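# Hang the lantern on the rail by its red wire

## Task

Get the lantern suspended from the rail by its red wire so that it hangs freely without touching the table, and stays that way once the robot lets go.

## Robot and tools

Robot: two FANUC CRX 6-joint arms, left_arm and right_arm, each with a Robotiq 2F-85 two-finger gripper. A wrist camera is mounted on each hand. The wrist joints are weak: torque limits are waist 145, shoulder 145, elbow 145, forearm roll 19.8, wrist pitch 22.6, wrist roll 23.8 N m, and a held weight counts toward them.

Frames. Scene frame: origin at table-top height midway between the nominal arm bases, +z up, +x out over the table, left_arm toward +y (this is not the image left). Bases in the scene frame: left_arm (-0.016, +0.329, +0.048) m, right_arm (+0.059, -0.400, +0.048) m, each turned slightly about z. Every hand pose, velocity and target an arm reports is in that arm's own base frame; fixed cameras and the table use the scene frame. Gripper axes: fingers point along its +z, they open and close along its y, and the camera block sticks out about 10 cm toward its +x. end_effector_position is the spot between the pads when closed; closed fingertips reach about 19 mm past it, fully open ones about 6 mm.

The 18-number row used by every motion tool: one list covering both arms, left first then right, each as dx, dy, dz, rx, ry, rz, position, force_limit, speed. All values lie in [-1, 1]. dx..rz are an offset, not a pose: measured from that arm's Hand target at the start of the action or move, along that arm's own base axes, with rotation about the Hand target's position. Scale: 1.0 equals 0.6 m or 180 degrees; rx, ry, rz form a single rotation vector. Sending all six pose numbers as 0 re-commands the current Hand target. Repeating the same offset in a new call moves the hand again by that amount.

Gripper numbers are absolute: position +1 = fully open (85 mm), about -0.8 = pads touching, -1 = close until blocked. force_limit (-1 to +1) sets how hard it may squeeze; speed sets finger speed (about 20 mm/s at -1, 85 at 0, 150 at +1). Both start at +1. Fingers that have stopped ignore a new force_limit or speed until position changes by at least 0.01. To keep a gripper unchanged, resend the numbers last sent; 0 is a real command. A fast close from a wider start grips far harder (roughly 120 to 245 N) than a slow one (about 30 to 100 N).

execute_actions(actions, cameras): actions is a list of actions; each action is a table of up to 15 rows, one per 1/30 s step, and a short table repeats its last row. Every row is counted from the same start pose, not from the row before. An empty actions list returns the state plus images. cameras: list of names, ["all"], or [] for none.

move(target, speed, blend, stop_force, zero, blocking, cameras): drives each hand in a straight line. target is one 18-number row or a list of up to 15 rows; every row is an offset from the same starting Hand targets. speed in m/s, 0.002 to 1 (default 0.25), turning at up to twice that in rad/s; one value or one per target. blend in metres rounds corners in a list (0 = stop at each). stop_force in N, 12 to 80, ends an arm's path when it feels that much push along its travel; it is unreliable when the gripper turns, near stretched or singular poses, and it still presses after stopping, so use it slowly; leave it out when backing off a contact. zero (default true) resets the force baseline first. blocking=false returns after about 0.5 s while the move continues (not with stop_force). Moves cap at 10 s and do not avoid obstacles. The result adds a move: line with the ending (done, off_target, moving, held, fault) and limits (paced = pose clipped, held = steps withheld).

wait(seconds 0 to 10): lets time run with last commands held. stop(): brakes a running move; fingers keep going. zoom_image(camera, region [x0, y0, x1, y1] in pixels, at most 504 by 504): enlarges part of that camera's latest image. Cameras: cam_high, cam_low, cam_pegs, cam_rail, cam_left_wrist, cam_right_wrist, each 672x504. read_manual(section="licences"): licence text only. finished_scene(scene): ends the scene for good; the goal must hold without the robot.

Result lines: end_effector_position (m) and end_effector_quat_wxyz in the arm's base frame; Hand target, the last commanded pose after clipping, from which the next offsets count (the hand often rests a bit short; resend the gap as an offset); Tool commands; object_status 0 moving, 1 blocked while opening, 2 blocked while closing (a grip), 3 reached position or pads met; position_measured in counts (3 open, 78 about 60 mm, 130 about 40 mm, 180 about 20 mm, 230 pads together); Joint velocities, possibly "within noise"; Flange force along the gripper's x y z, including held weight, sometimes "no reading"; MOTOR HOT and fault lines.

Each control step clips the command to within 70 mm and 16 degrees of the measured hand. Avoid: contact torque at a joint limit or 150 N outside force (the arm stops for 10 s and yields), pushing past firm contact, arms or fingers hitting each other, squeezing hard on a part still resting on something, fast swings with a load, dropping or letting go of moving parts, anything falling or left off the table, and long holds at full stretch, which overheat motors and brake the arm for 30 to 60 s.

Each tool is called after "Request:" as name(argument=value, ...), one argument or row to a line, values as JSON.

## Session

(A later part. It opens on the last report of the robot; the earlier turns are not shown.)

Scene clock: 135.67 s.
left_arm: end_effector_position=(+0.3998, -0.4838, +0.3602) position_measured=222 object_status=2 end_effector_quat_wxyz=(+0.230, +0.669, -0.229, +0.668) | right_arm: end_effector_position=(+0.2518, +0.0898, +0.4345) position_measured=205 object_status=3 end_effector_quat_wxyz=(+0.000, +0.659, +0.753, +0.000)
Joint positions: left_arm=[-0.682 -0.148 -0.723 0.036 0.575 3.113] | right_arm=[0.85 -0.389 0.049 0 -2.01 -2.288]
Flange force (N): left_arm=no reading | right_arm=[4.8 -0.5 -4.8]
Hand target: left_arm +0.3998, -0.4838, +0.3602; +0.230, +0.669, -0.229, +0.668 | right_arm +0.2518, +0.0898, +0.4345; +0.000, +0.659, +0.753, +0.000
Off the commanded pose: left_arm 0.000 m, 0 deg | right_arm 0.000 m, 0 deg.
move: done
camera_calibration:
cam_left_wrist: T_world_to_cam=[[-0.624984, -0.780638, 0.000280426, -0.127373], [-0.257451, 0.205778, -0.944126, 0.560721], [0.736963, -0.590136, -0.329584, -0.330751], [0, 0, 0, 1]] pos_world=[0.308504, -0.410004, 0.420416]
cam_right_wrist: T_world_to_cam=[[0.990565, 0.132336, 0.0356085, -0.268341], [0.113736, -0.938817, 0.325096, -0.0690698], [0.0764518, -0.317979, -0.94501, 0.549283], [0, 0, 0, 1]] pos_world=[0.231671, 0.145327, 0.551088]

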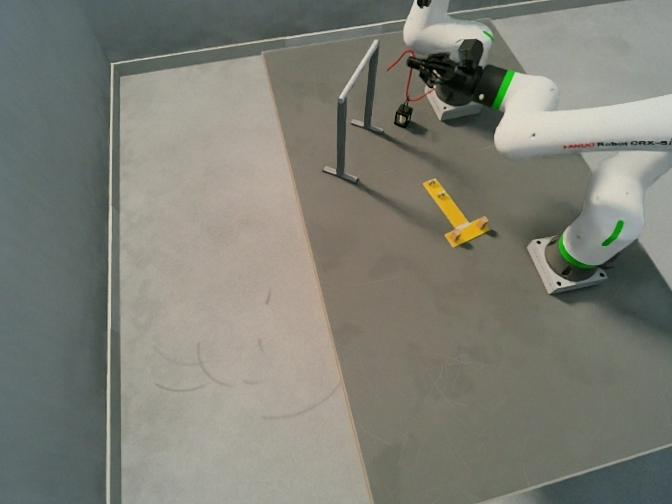

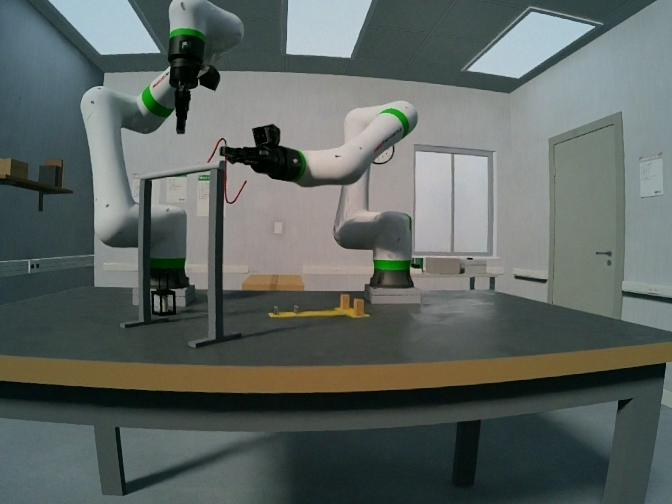

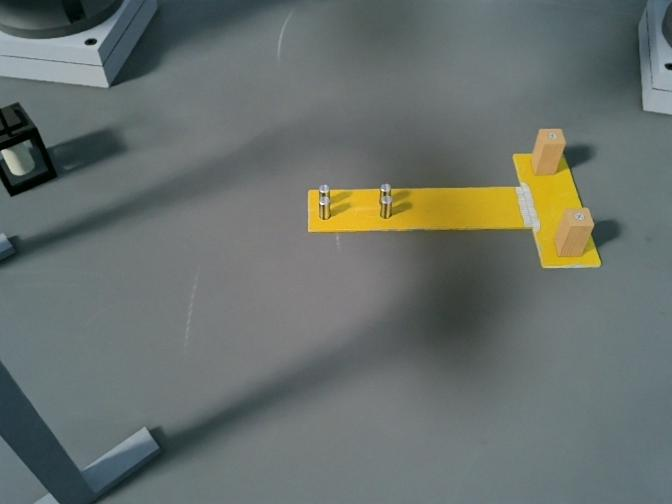

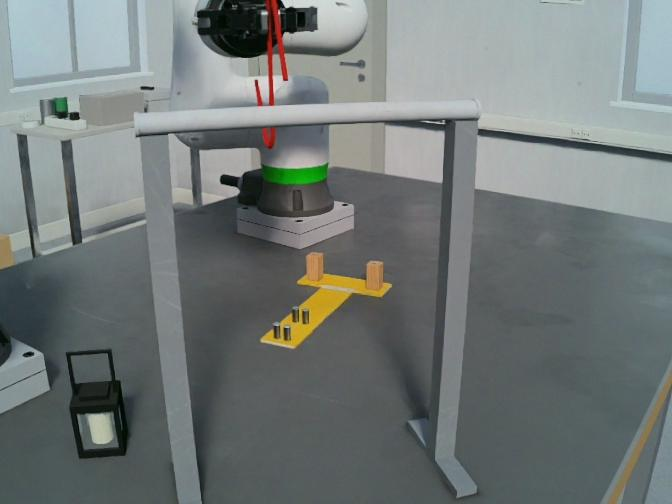

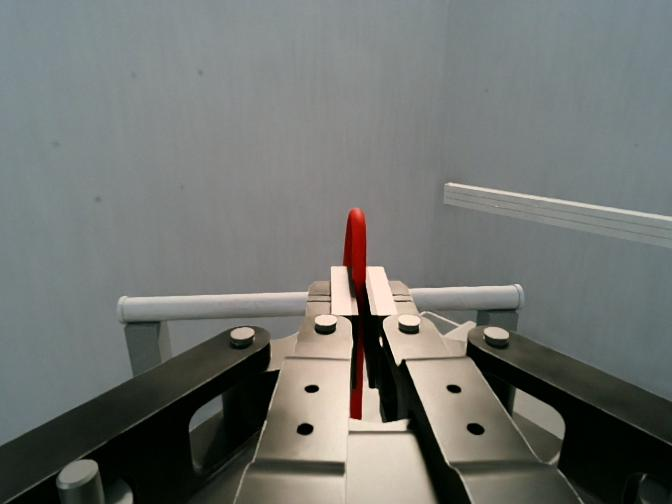

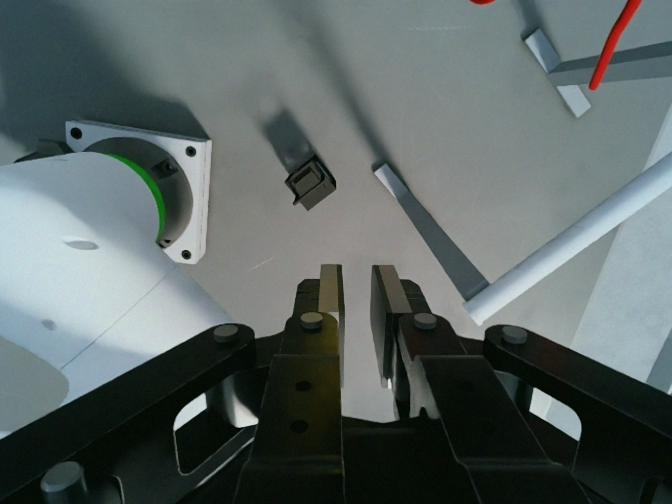

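Request:
move(
  target=[
    [0,0,0,0,0,0,-1,-0.6,-0.9,0,0,0.25,0,0,0,-0.6,-0.6,-0.8],
    [0.0382,-0.4165,0,0.0274,0.035,0,-1,-0.6,-0.9,0,0,0.25,0,0,0,-0.6,-0.6,-0.8],
    [0.0382,-0.4165,-0.3,0.0274,0.035,0,-1,-0.6,-0.9,0,0,0.25,0,0,0,-0.6,-0.6,-0.8],
  ],
  speed=0.2,
  blend=0.02,
  cameras=["all"],
)

Request:
zoom_image(
  camera="cam_rail",
  region=[20, 250, 220, 470],
)

Request:
zoom_image(
  camera="cam_high",
  region=[350, 40, 470, 140],
)

Request:
zoom_image(
  camera="cam_low",
  region=[120, 220, 240, 330],
)

Scene clock: 142.40 s.
left_arm: end_effector_position=(+0.4227, -0.7337, +0.1803) position_measured=222 object_status=2 end_effector_quat_wxyz=(+0.214, +0.714, -0.245, +0.620) | right_arm: end_effector_position=(+0.2518, +0.0898, +0.5845) position_measured=205 object_status=3 end_effector_quat_wxyz=(+0.000, +0.659, +0.753, +0.000)
Joint positions: left_arm=[-1.058 0.625 -0.271 0.547 0.823 2.809] | right_arm=[0.85 -0.164 0.632 0 -2.368 -2.288]
Flange force (N): left_arm=[2.2 -2.8 -4.3] | right_arm=[4.1 1.0 -7.5]
Hand target: left_arm +0.4227, -0.7337, +0.1802; +0.214, +0.714, -0.245, +0.620 | right_arm +0.2518, +0.0898, +0.5845; +0.000, +0.659, +0.753, +0.000
Off the commanded pose: left_arm 0.000 m, 0 deg | right_arm 0.000 m, 0 deg.
move: done
camera_calibration:
cam_left_wrist: T_world_to_cam=[[-0.624933, -0.780676, 0.00187978, -0.308388], [-0.35844, 0.284792, -0.889052, 0.53885], [0.693526, -0.556272, -0.457802, -0.488051], [0, 0, 0, 1]] pos_world=[0.3389, -0.665701, 0.256215]
cam_right_wrist: T_world_to_cam=[[0.990557, 0.132368, 0.0357021, -0.27375], [0.113736, -0.938813, 0.325106, -0.117842], [0.0765513, -0.317976, -0.945003, 0.691006], [0, 0, 0, 1]] pos_world=[0.231671, 0.145327, 0.701087]

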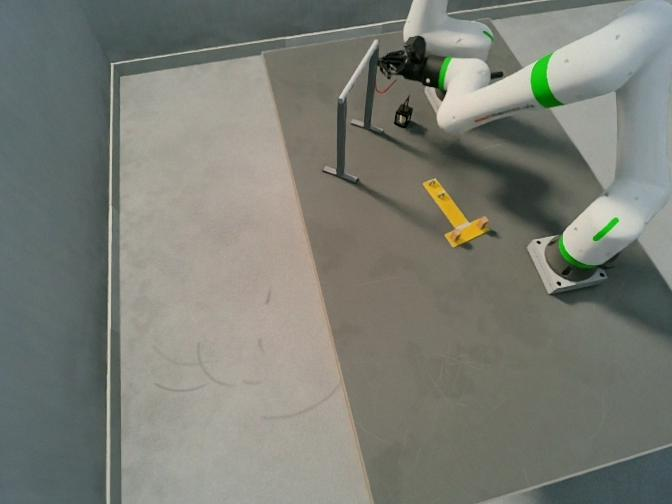

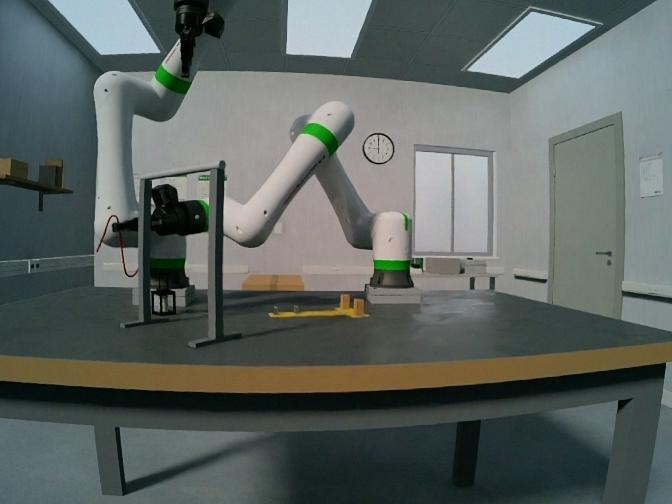

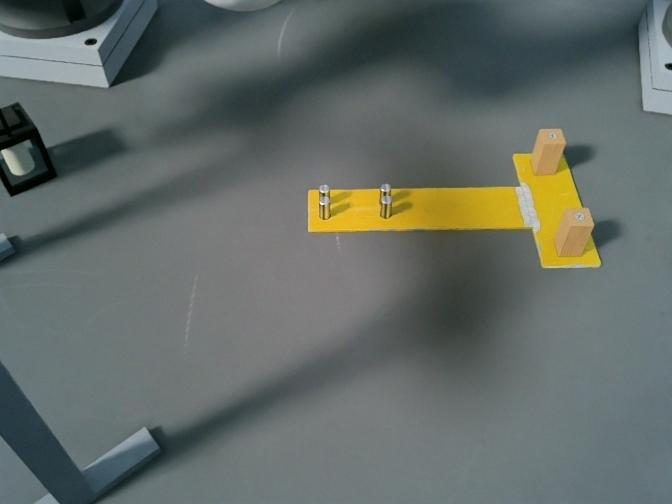

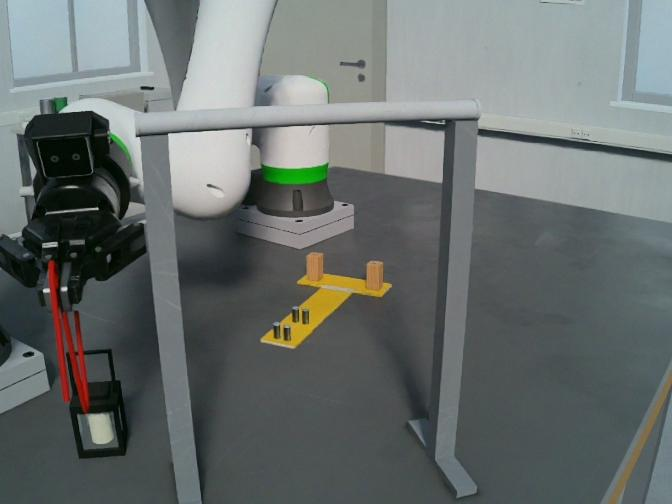

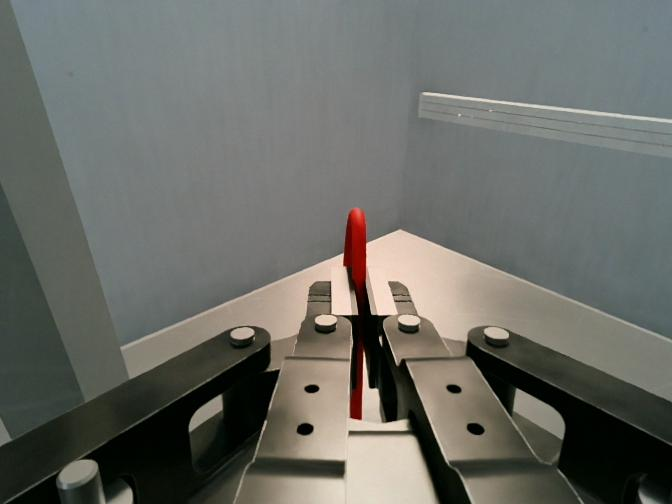

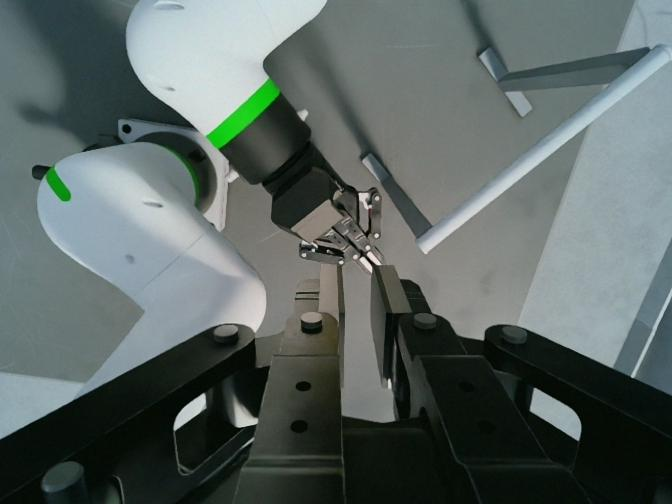

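Scaled by 2.291 from the camera's 672x504 image, which has a finer 960x720 frame.

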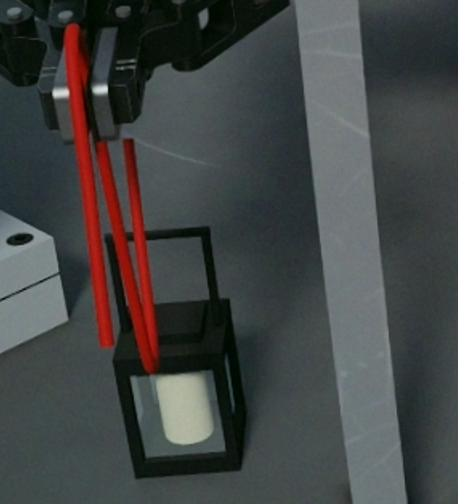

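Scaled by 4.200 from the camera's 672x504 image, which has a finer 960x720 frame.

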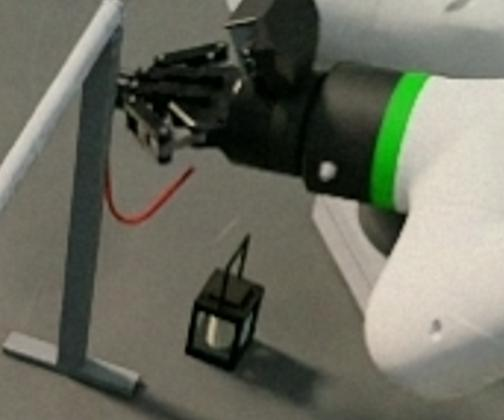

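Scaled by 4.200 from the camera's 672x504 image, which has a finer 960x720 frame.

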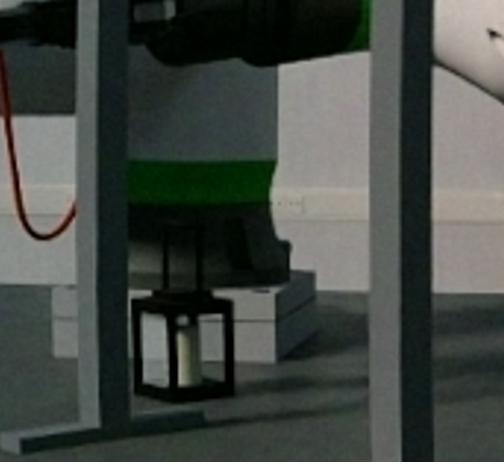

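Request:
move(
  target=[
    [0,0,-0.1188,0,0,0,-1,-0.6,-0.9,0,0,0,0,0,0,-0.6,-0.6,-0.8],
    [-0.0382,0.0298,-0.1188,0,0,0,-1,-0.6,-0.9,0,0,0,0,0,0,-0.6,-0.6,-0.8],
  ],
  speed=0.1,
  cameras=["cam_rail","cam_high","cam_low"],
)

Request:
zoom_image(
  camera="cam_rail",
  region=[20, 290, 170, 470],
)

Request:
zoom_image(
  camera="cam_high",
  region=[360, 60, 450, 140],
)

Request:
zoom_image(
  camera="cam_low",
  region=[110, 220, 230, 330],
)

Scene clock: 144.93 s.
left_arm: end_effector_position=(+0.3998, -0.7158, +0.1090) position_measured=222 object_status=2 end_effector_quat_wxyz=(+0.214, +0.714, -0.245, +0.620) | right_arm: end_effector_position=(+0.2518, +0.0898, +0.5845) position_measured=205 object_status=3 end_effector_quat_wxyz=(+0.000, +0.659, +0.753, +0.000)
Joint positions: left_arm=[-1.073 0.714 -0.337 0.504 0.962 2.899] | right_arm=[0.85 -0.164 0.632 0 -2.368 -2.288]
Flange force (N): left_arm=[2.5 -1.1 -1.5] | right_arm=[4.2 0.3 -6.5]
Hand target: left_arm +0.3998, -0.7158, +0.1090; +0.214, +0.714, -0.245, +0.620 | right_arm +0.2518, +0.0898, +0.5845; +0.000, +0.659, +0.753, +0.000
Off the commanded pose: left_arm 0.000 m, 0 deg | right_arm 0.000 m, 0 deg.
move: done
Images, in order (width x height): cam_high 672x504, cam_low 672x504, cam_rail 672x504.

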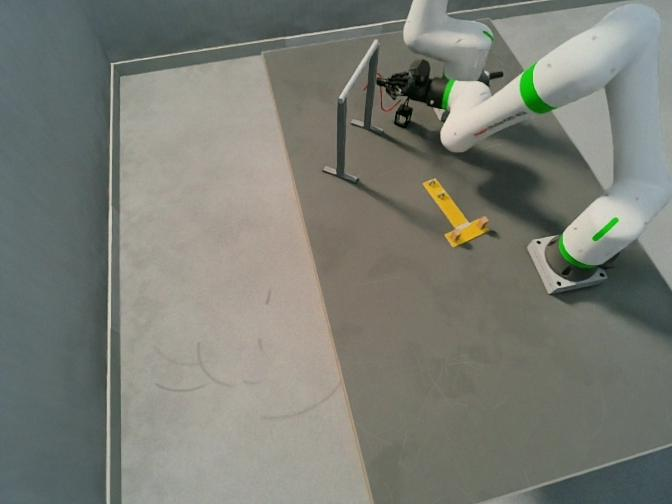

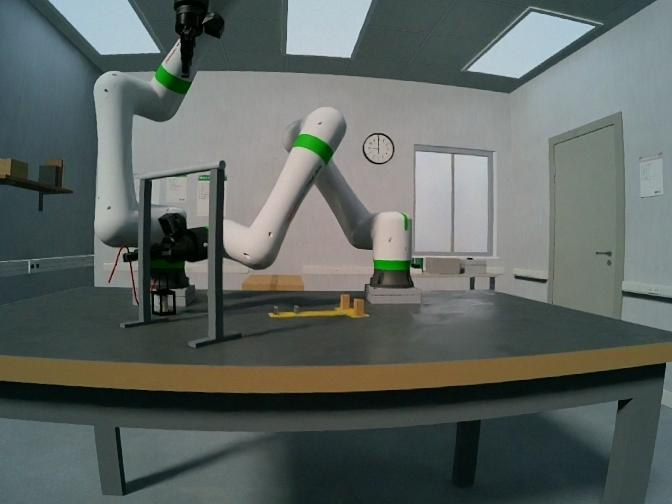

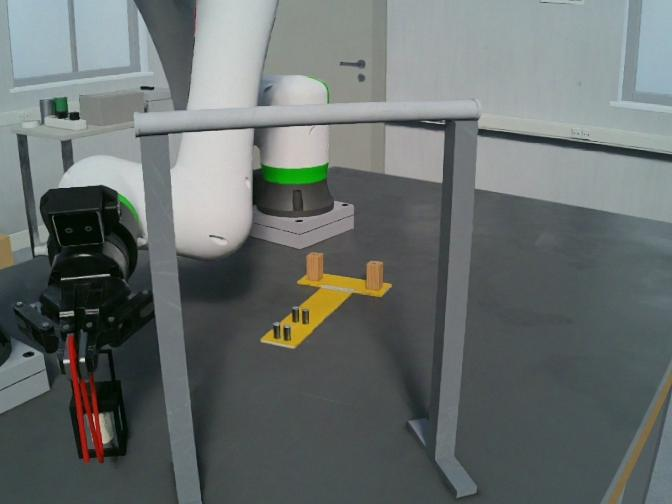

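Scaled by 2.800 from the camera's 672x504 image, which has a finer 960x720 frame.

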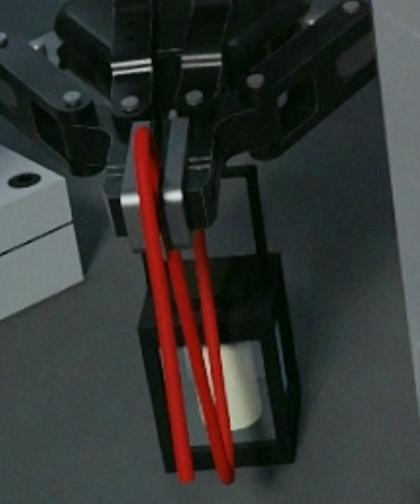

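Scaled by 5.600 from the camera's 672x504 image, which has a finer 960x720 frame.

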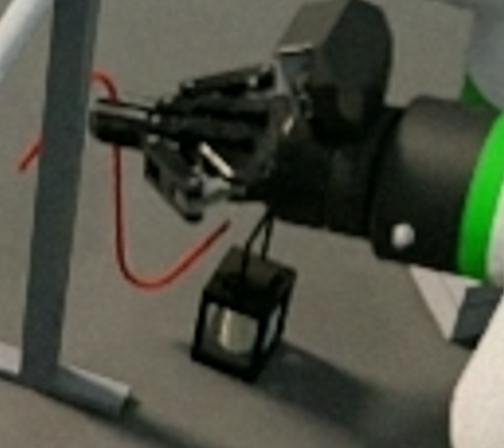

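Scaled by 4.200 from the camera's 672x504 image, which has a finer 960x720 frame.

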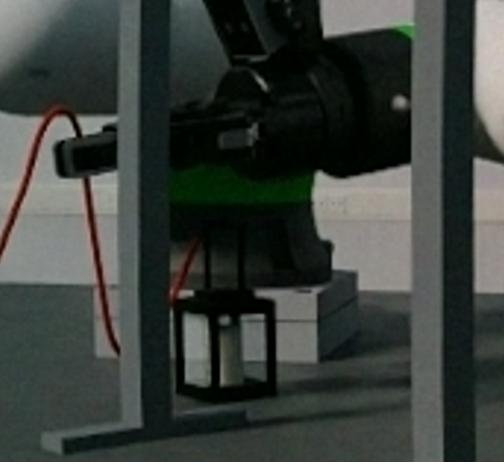

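Request:
move(
  target=[
    [0,0,-0.0067,0,0,0,-1,-0.6,-0.9,0,0,0,0,0,0,-0.6,-0.6,-0.8],
    [-0.042,0.0328,-0.0067,0,0,0,-1,-0.6,-0.9,0,0,0,0,0,0,-0.6,-0.6,-0.8],
    [-0.071,0.0555,0.0467,0,0,0,-1,-0.6,-0.9,0,0,0,0,0,0,-0.6,-0.6,-0.8],
  ],
  speed=0.05,
  cameras=["cam_rail","cam_high","cam_low"],
)

Request:
zoom_image(
  camera="cam_rail",
  region=[20, 290, 170, 470],
)

Request:
zoom_image(
  camera="cam_high",
  region=[360, 60, 450, 140],
)

Request:
zoom_image(
  camera="cam_low",
  region=[110, 220, 230, 330],
)

Scene clock: 148.07 s.
left_arm: end_effector_position=(+0.3572, -0.6825, +0.1369) position_measured=222 object_status=2 end_effector_quat_wxyz=(+0.214, +0.714, -0.245, +0.620) | right_arm: end_effector_position=(+0.2518, +0.0898, +0.5845) position_measured=205 object_status=3 end_effector_quat_wxyz=(+0.000, +0.659, +0.753, +0.000)
Joint positions: left_arm=[-1.124 0.589 -0.485 0.555 0.994 2.887] | right_arm=[0.85 -0.164 0.632 0 -2.368 -2.288]
Flange force (N): left_arm=[1.9 -1.6 -2.3] | right_arm=[4.7 1.2 -7.4]
Hand target: left_arm +0.3572, -0.6825, +0.1370; +0.214, +0.714, -0.245, +0.620 | right_arm +0.2518, +0.0898, +0.5845; +0.000, +0.659, +0.753, +0.000
Off the commanded pose: left_arm 0.000 m, 0 deg | right_arm 0.000 m, 0 deg.
move: done
Images, in order (width x height): cam_high 672x504, cam_low 672x504, cam_rail 672x504.

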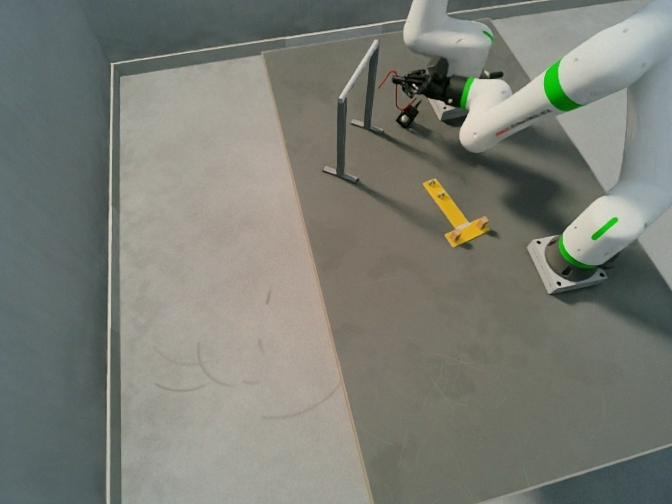

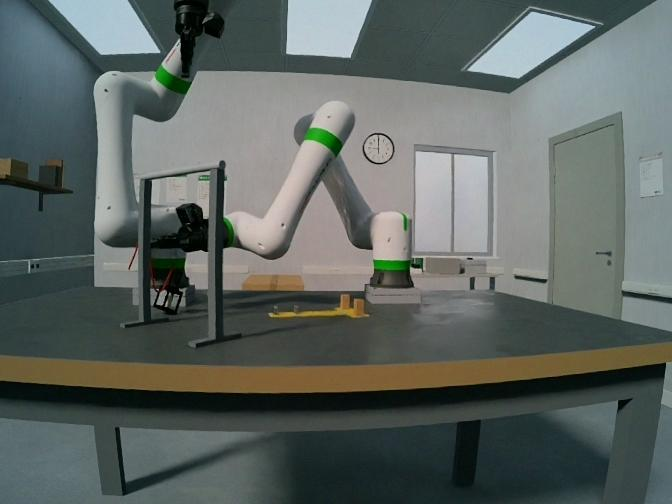

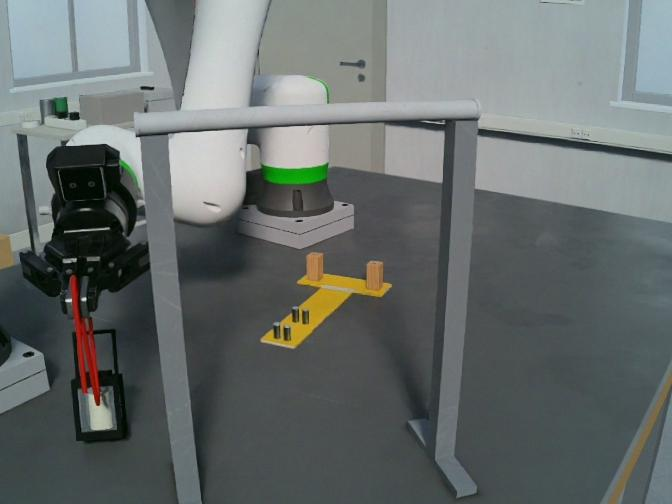

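Scaled by 2.800 from the camera's 672x504 image, which has a finer 960x720 frame.

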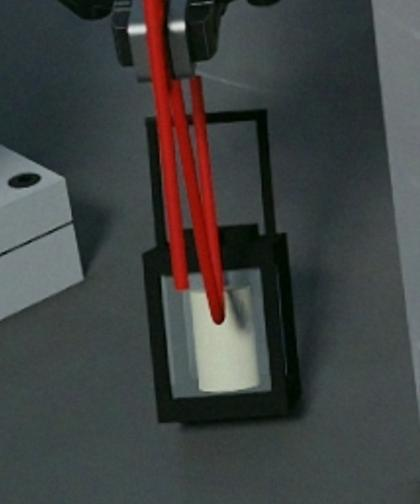

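Scaled by 5.600 from the camera's 672x504 image, which has a finer 960x720 frame.

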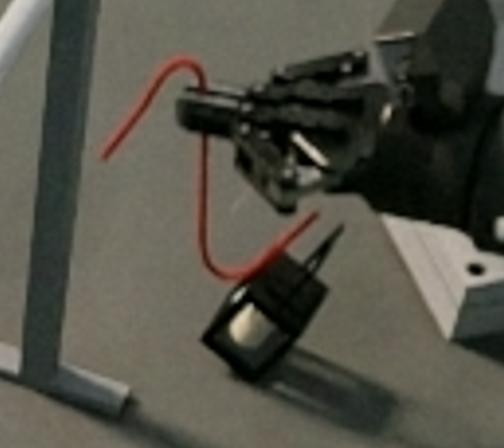

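Scaled by 4.200 from the camera's 672x504 image, which has a finer 960x720 frame.

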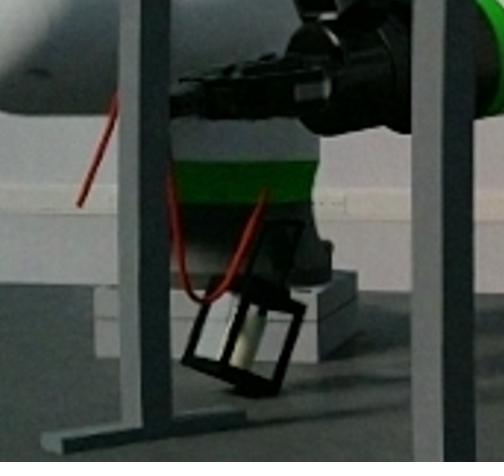

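Request:
move(
  target=[
    [0.029,-0.0227,-0.0533,0,0,0,-1,-0.6,-0.9,0,0,0,0,0,0,-0.6,-0.6,-0.8],
    [0.0973,-0.076,-0.0467,0,0,0,-1,-0.6,-0.9,0,0,0,0,0,0,-0.6,-0.6,-0.8],
    [0.0973,-0.076,-0.0117,-0.0548,-0.07,0,-1,-0.6,-0.9,0,0,0,0,0,0,-0.6,-0.6,-0.8],
  ],
  speed=0.05,
  cameras=["cam_rail","cam_high","cam_low"],
)

Request:
zoom_image(
  camera="cam_rail",
  region=[20, 290, 170, 470],
)

Request:
zoom_image(
  camera="cam_high",
  region=[360, 60, 450, 140],
)

Request:
zoom_image(
  camera="cam_low",
  region=[110, 220, 230, 330],
)

Scene clock: 153.80 s.
left_arm: end_effector_position=(+0.4156, -0.7281, +0.1300) position_measured=222 object_status=2 end_effector_quat_wxyz=(+0.246, +0.621, -0.213, +0.713) | right_arm: end_effector_position=(+0.2518, +0.0898, +0.5845) position_measured=205 object_status=3 end_effector_quat_wxyz=(+0.000, +0.659, +0.753, +0.000)
Joint positions: left_arm=[-1.048 0.873 -0.234 0.4 1.28 2.967] | right_arm=[0.85 -0.164 0.632 0 -2.368 -2.288]
Flange force (N): left_arm=[2.6 -0.6 -1.5] | right_arm=[4.5 0.1 -7.3]
Hand target: left_arm +0.4156, -0.7281, +0.1300; +0.246, +0.621, -0.213, +0.713 | right_arm +0.2518, +0.0898, +0.5845; +0.000, +0.659, +0.753, +0.000
Off the commanded pose: left_arm 0.000 m, 0 deg | right_arm 0.000 m, 0 deg.
move: done
Images, in order (width x height): cam_high 672x504, cam_low 672x504, cam_rail 672x504.

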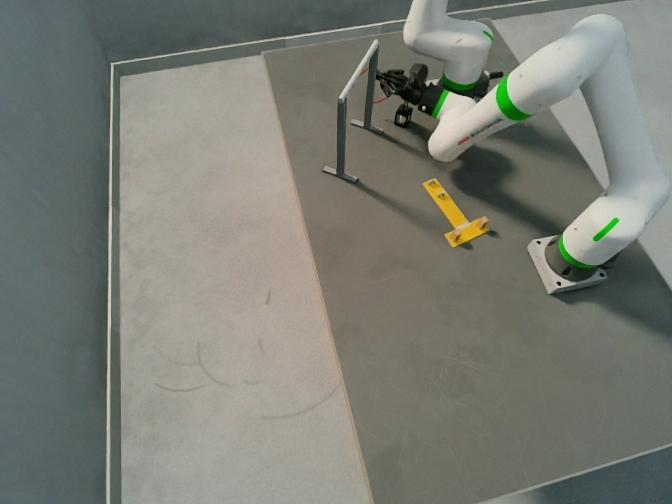

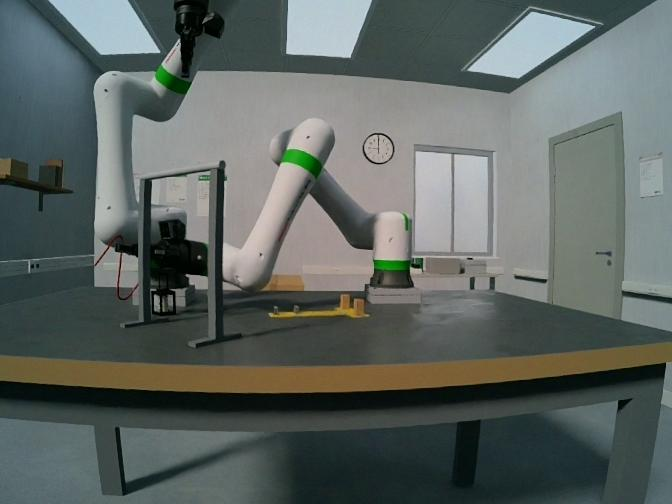

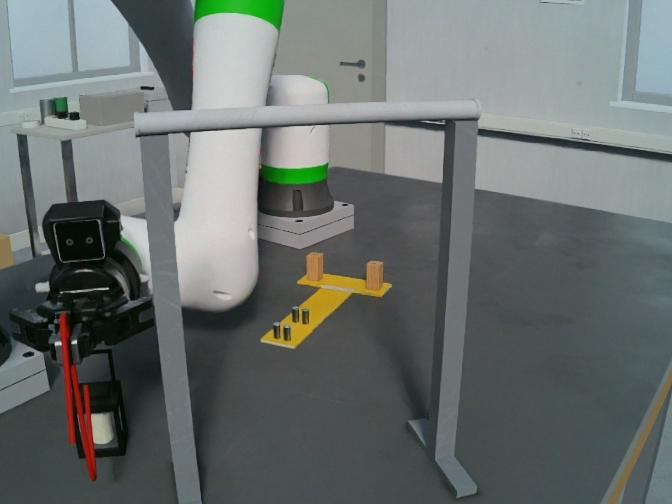

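Scaled by 2.800 from the camera's 672x504 image, which has a finer 960x720 frame.

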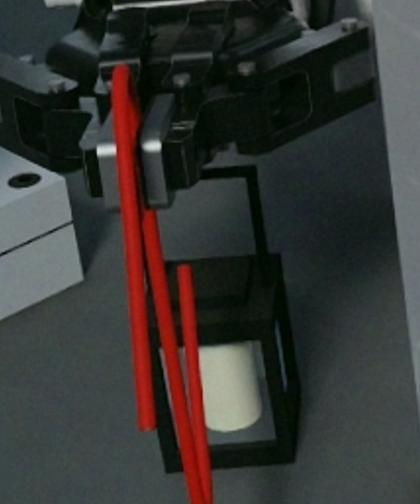

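Scaled by 5.600 from the camera's 672x504 image, which has a finer 960x720 frame.

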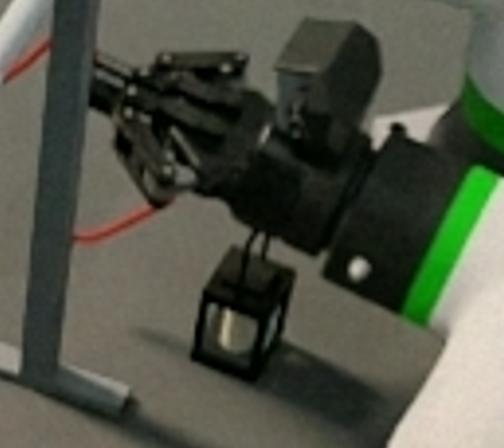

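Scaled by 4.200 from the camera's 672x504 image, which has a finer 960x720 frame.

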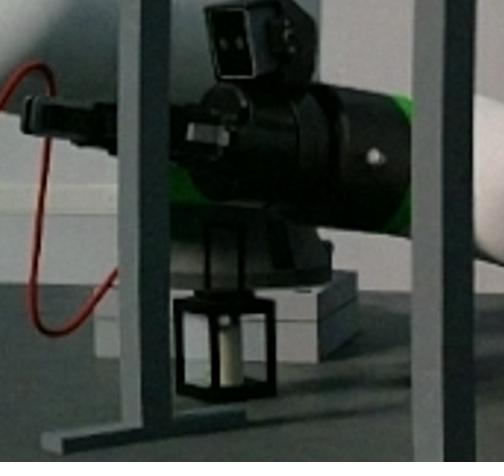

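Request:
move(
  target=[
    [-0.0644,0.0503,0,0,0,0,-1,-0.6,-0.9,0,0,0,0,0,0,-0.6,-0.6,-0.8],
  ],
  speed=0.08,
  cameras=["cam_rail","cam_high","cam_low"],
)

Request:
zoom_image(
  camera="cam_rail",
  region=[20, 290, 170, 470],
)

Request:
zoom_image(
  camera="cam_high",
  region=[360, 60, 450, 140],
)

Request:
zoom_image(
  camera="cam_low",
  region=[110, 220, 230, 330],
)

Scene clock: 155.33 s.
left_arm: end_effector_position=(+0.3770, -0.6979, +0.1300) position_measured=222 object_status=2 end_effector_quat_wxyz=(+0.246, +0.621, -0.213, +0.713) | right_arm: end_effector_position=(+0.2518, +0.0898, +0.5845) position_measured=205 object_status=3 end_effector_quat_wxyz=(+0.000, +0.659, +0.753, +0.000)
Joint positions: left_arm=[-1.088 0.82 -0.366 0.432 1.359 2.984] | right_arm=[0.85 -0.164 0.632 0 -2.368 -2.288]
Flange force (N): left_arm=[3.1 -0.7 -1.1] | right_arm=[4.5 1.2 -7.4]
Hand target: left_arm +0.3769, -0.6979, +0.1300; +0.246, +0.621, -0.213, +0.713 | right_arm +0.2518, +0.0898, +0.5845; +0.000, +0.659, +0.753, +0.000
Off the commanded pose: left_arm 0.000 m, 0 deg | right_arm 0.000 m, 0 deg.
move: done
Images, in order (width x height): cam_high 672x504, cam_low 672x504, cam_rail 672x504.

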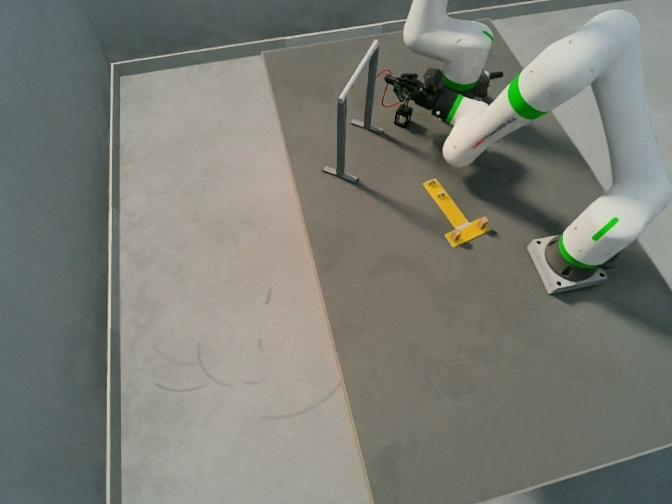

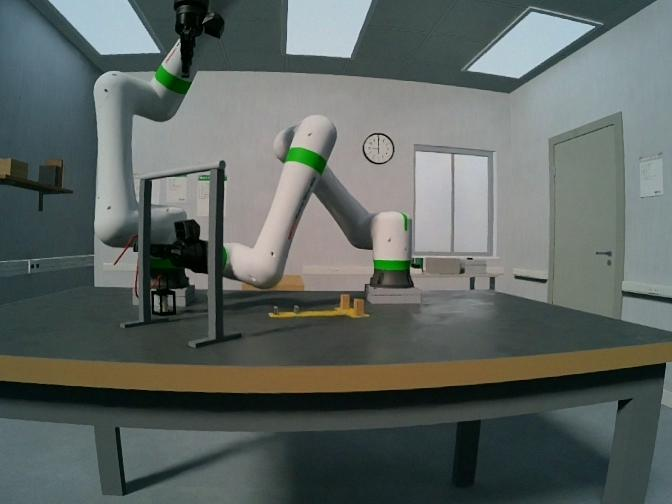

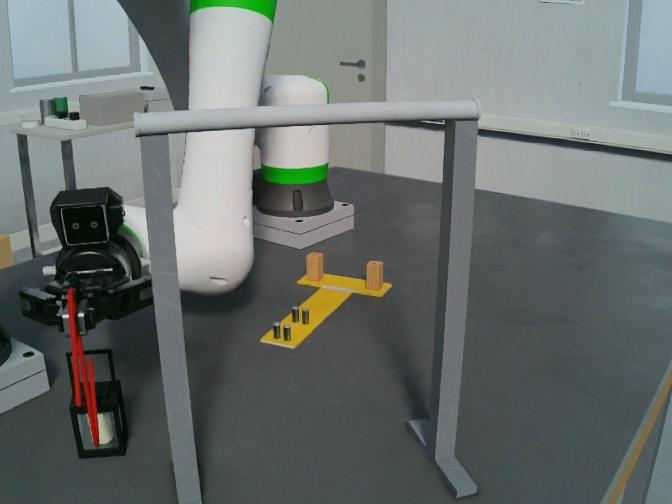

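Scaled by 2.800 from the camera's 672x504 image, which has a finer 960x720 frame.

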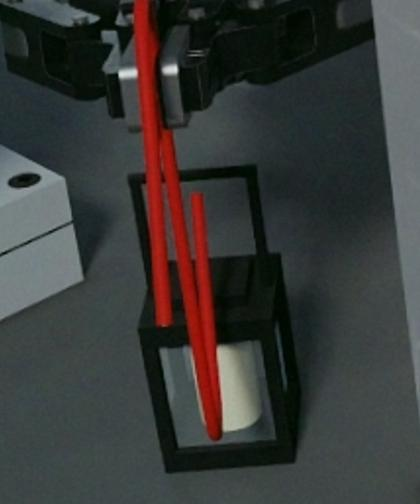

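Scaled by 5.600 from the camera's 672x504 image, which has a finer 960x720 frame.

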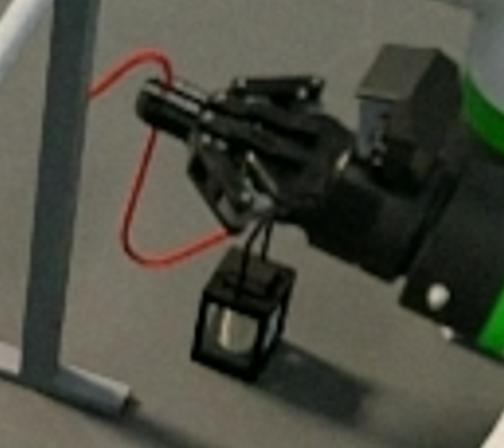

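Scaled by 4.200 from the camera's 672x504 image, which has a finer 960x720 frame.

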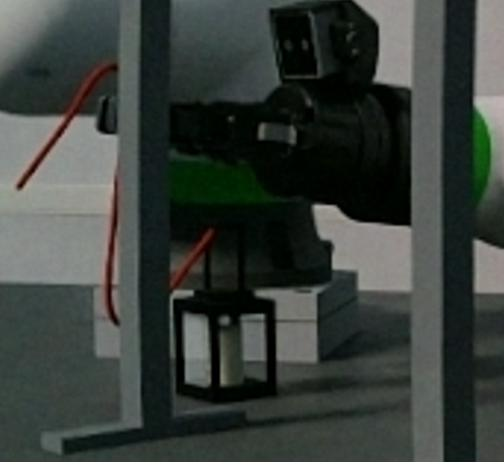

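Request:
move(
  target=[
    [-0.0145,0.0113,0.0142,-0.0274,-0.035,0,-1,-0.6,-0.9,0,0,0,0,0,0,-0.6,-0.6,-0.8],
    [-0.0513,0.04,0.0142,-0.0274,-0.035,0,-1,-0.6,-0.9,0,0,0,0,0,0,-0.6,-0.6,-0.8],
  ],
  speed=0.05,
  cameras=["cam_rail","cam_high","cam_low"],
)

Request:
zoom_image(
  camera="cam_rail",
  region=[20, 290, 170, 470],
)

Request:
zoom_image(
  camera="cam_high",
  region=[360, 60, 450, 140],
)

Request:
zoom_image(
  camera="cam_low",
  region=[110, 220, 230, 330],
)

Scene clock: 158.57 s.
left_arm: end_effector_position=(+0.3462, -0.6739, +0.1385) position_measured=222 object_status=2 end_effector_quat_wxyz=(+0.260, +0.570, -0.195, +0.755) | right_arm: end_effector_position=(+0.2518, +0.0898, +0.5845) position_measured=205 object_status=3 end_effector_quat_wxyz=(+0.000, +0.659, +0.753, +0.000)
Joint positions: left_arm=[-1.113 0.87 -0.414 0.433 1.59 3.02] | right_arm=[0.85 -0.164 0.632 0 -2.368 -2.288]
Flange force (N): left_arm=[2.6 0.3 0.2] | right_arm=[5.1 -0.1 -6.7]
Hand target: left_arm +0.3462, -0.6739, +0.1385; +0.260, +0.570, -0.195, +0.755 | right_arm +0.2518, +0.0898, +0.5845; +0.000, +0.659, +0.753, +0.000
Off the commanded pose: left_arm 0.000 m, 0 deg | right_arm 0.000 m, 0 deg.
move: done
Images, in order (width x height): cam_high 672x504, cam_low 672x504, cam_rail 672x504.

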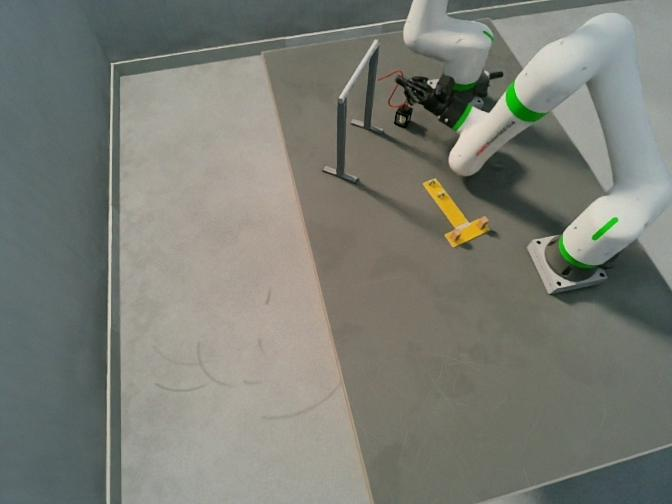

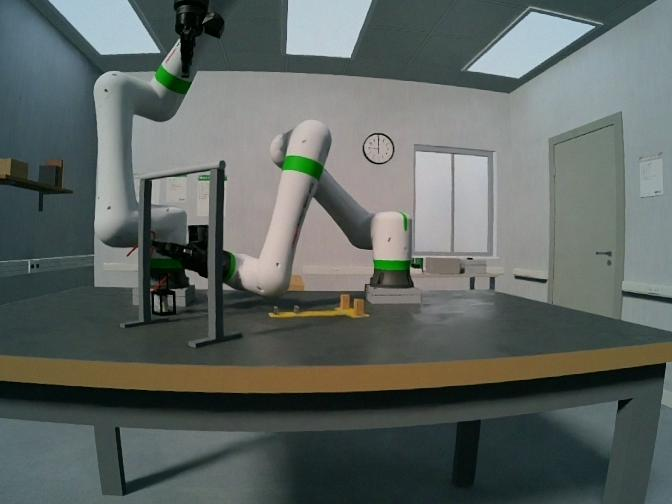

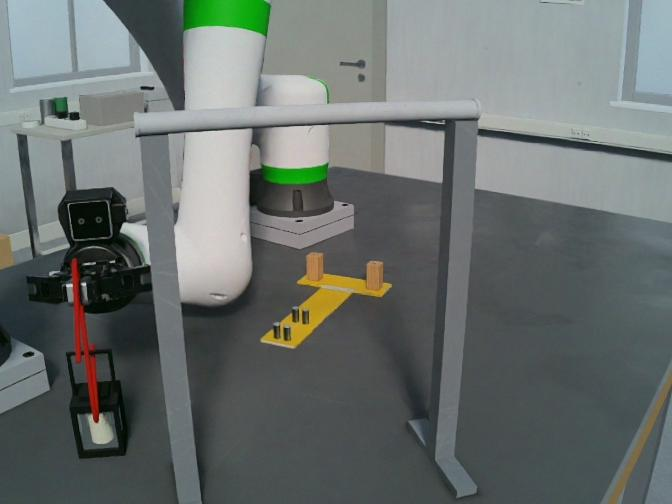

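Scaled by 2.800 from the camera's 672x504 image, which has a finer 960x720 frame.

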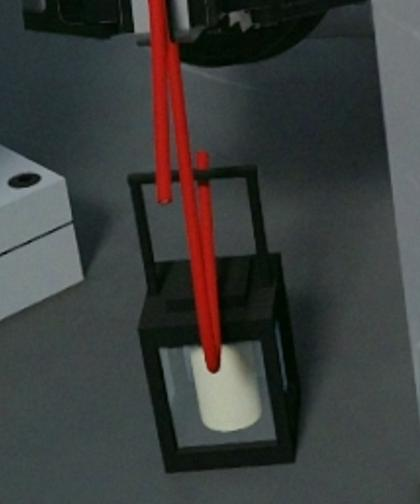

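Scaled by 5.600 from the camera's 672x504 image, which has a finer 960x720 frame.

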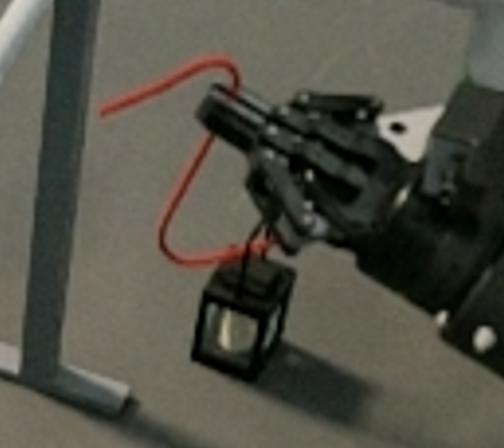

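Scaled by 4.200 from the camera's 672x504 image, which has a finer 960x720 frame.

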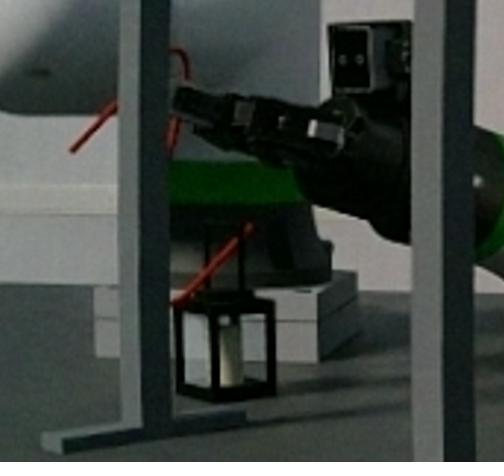

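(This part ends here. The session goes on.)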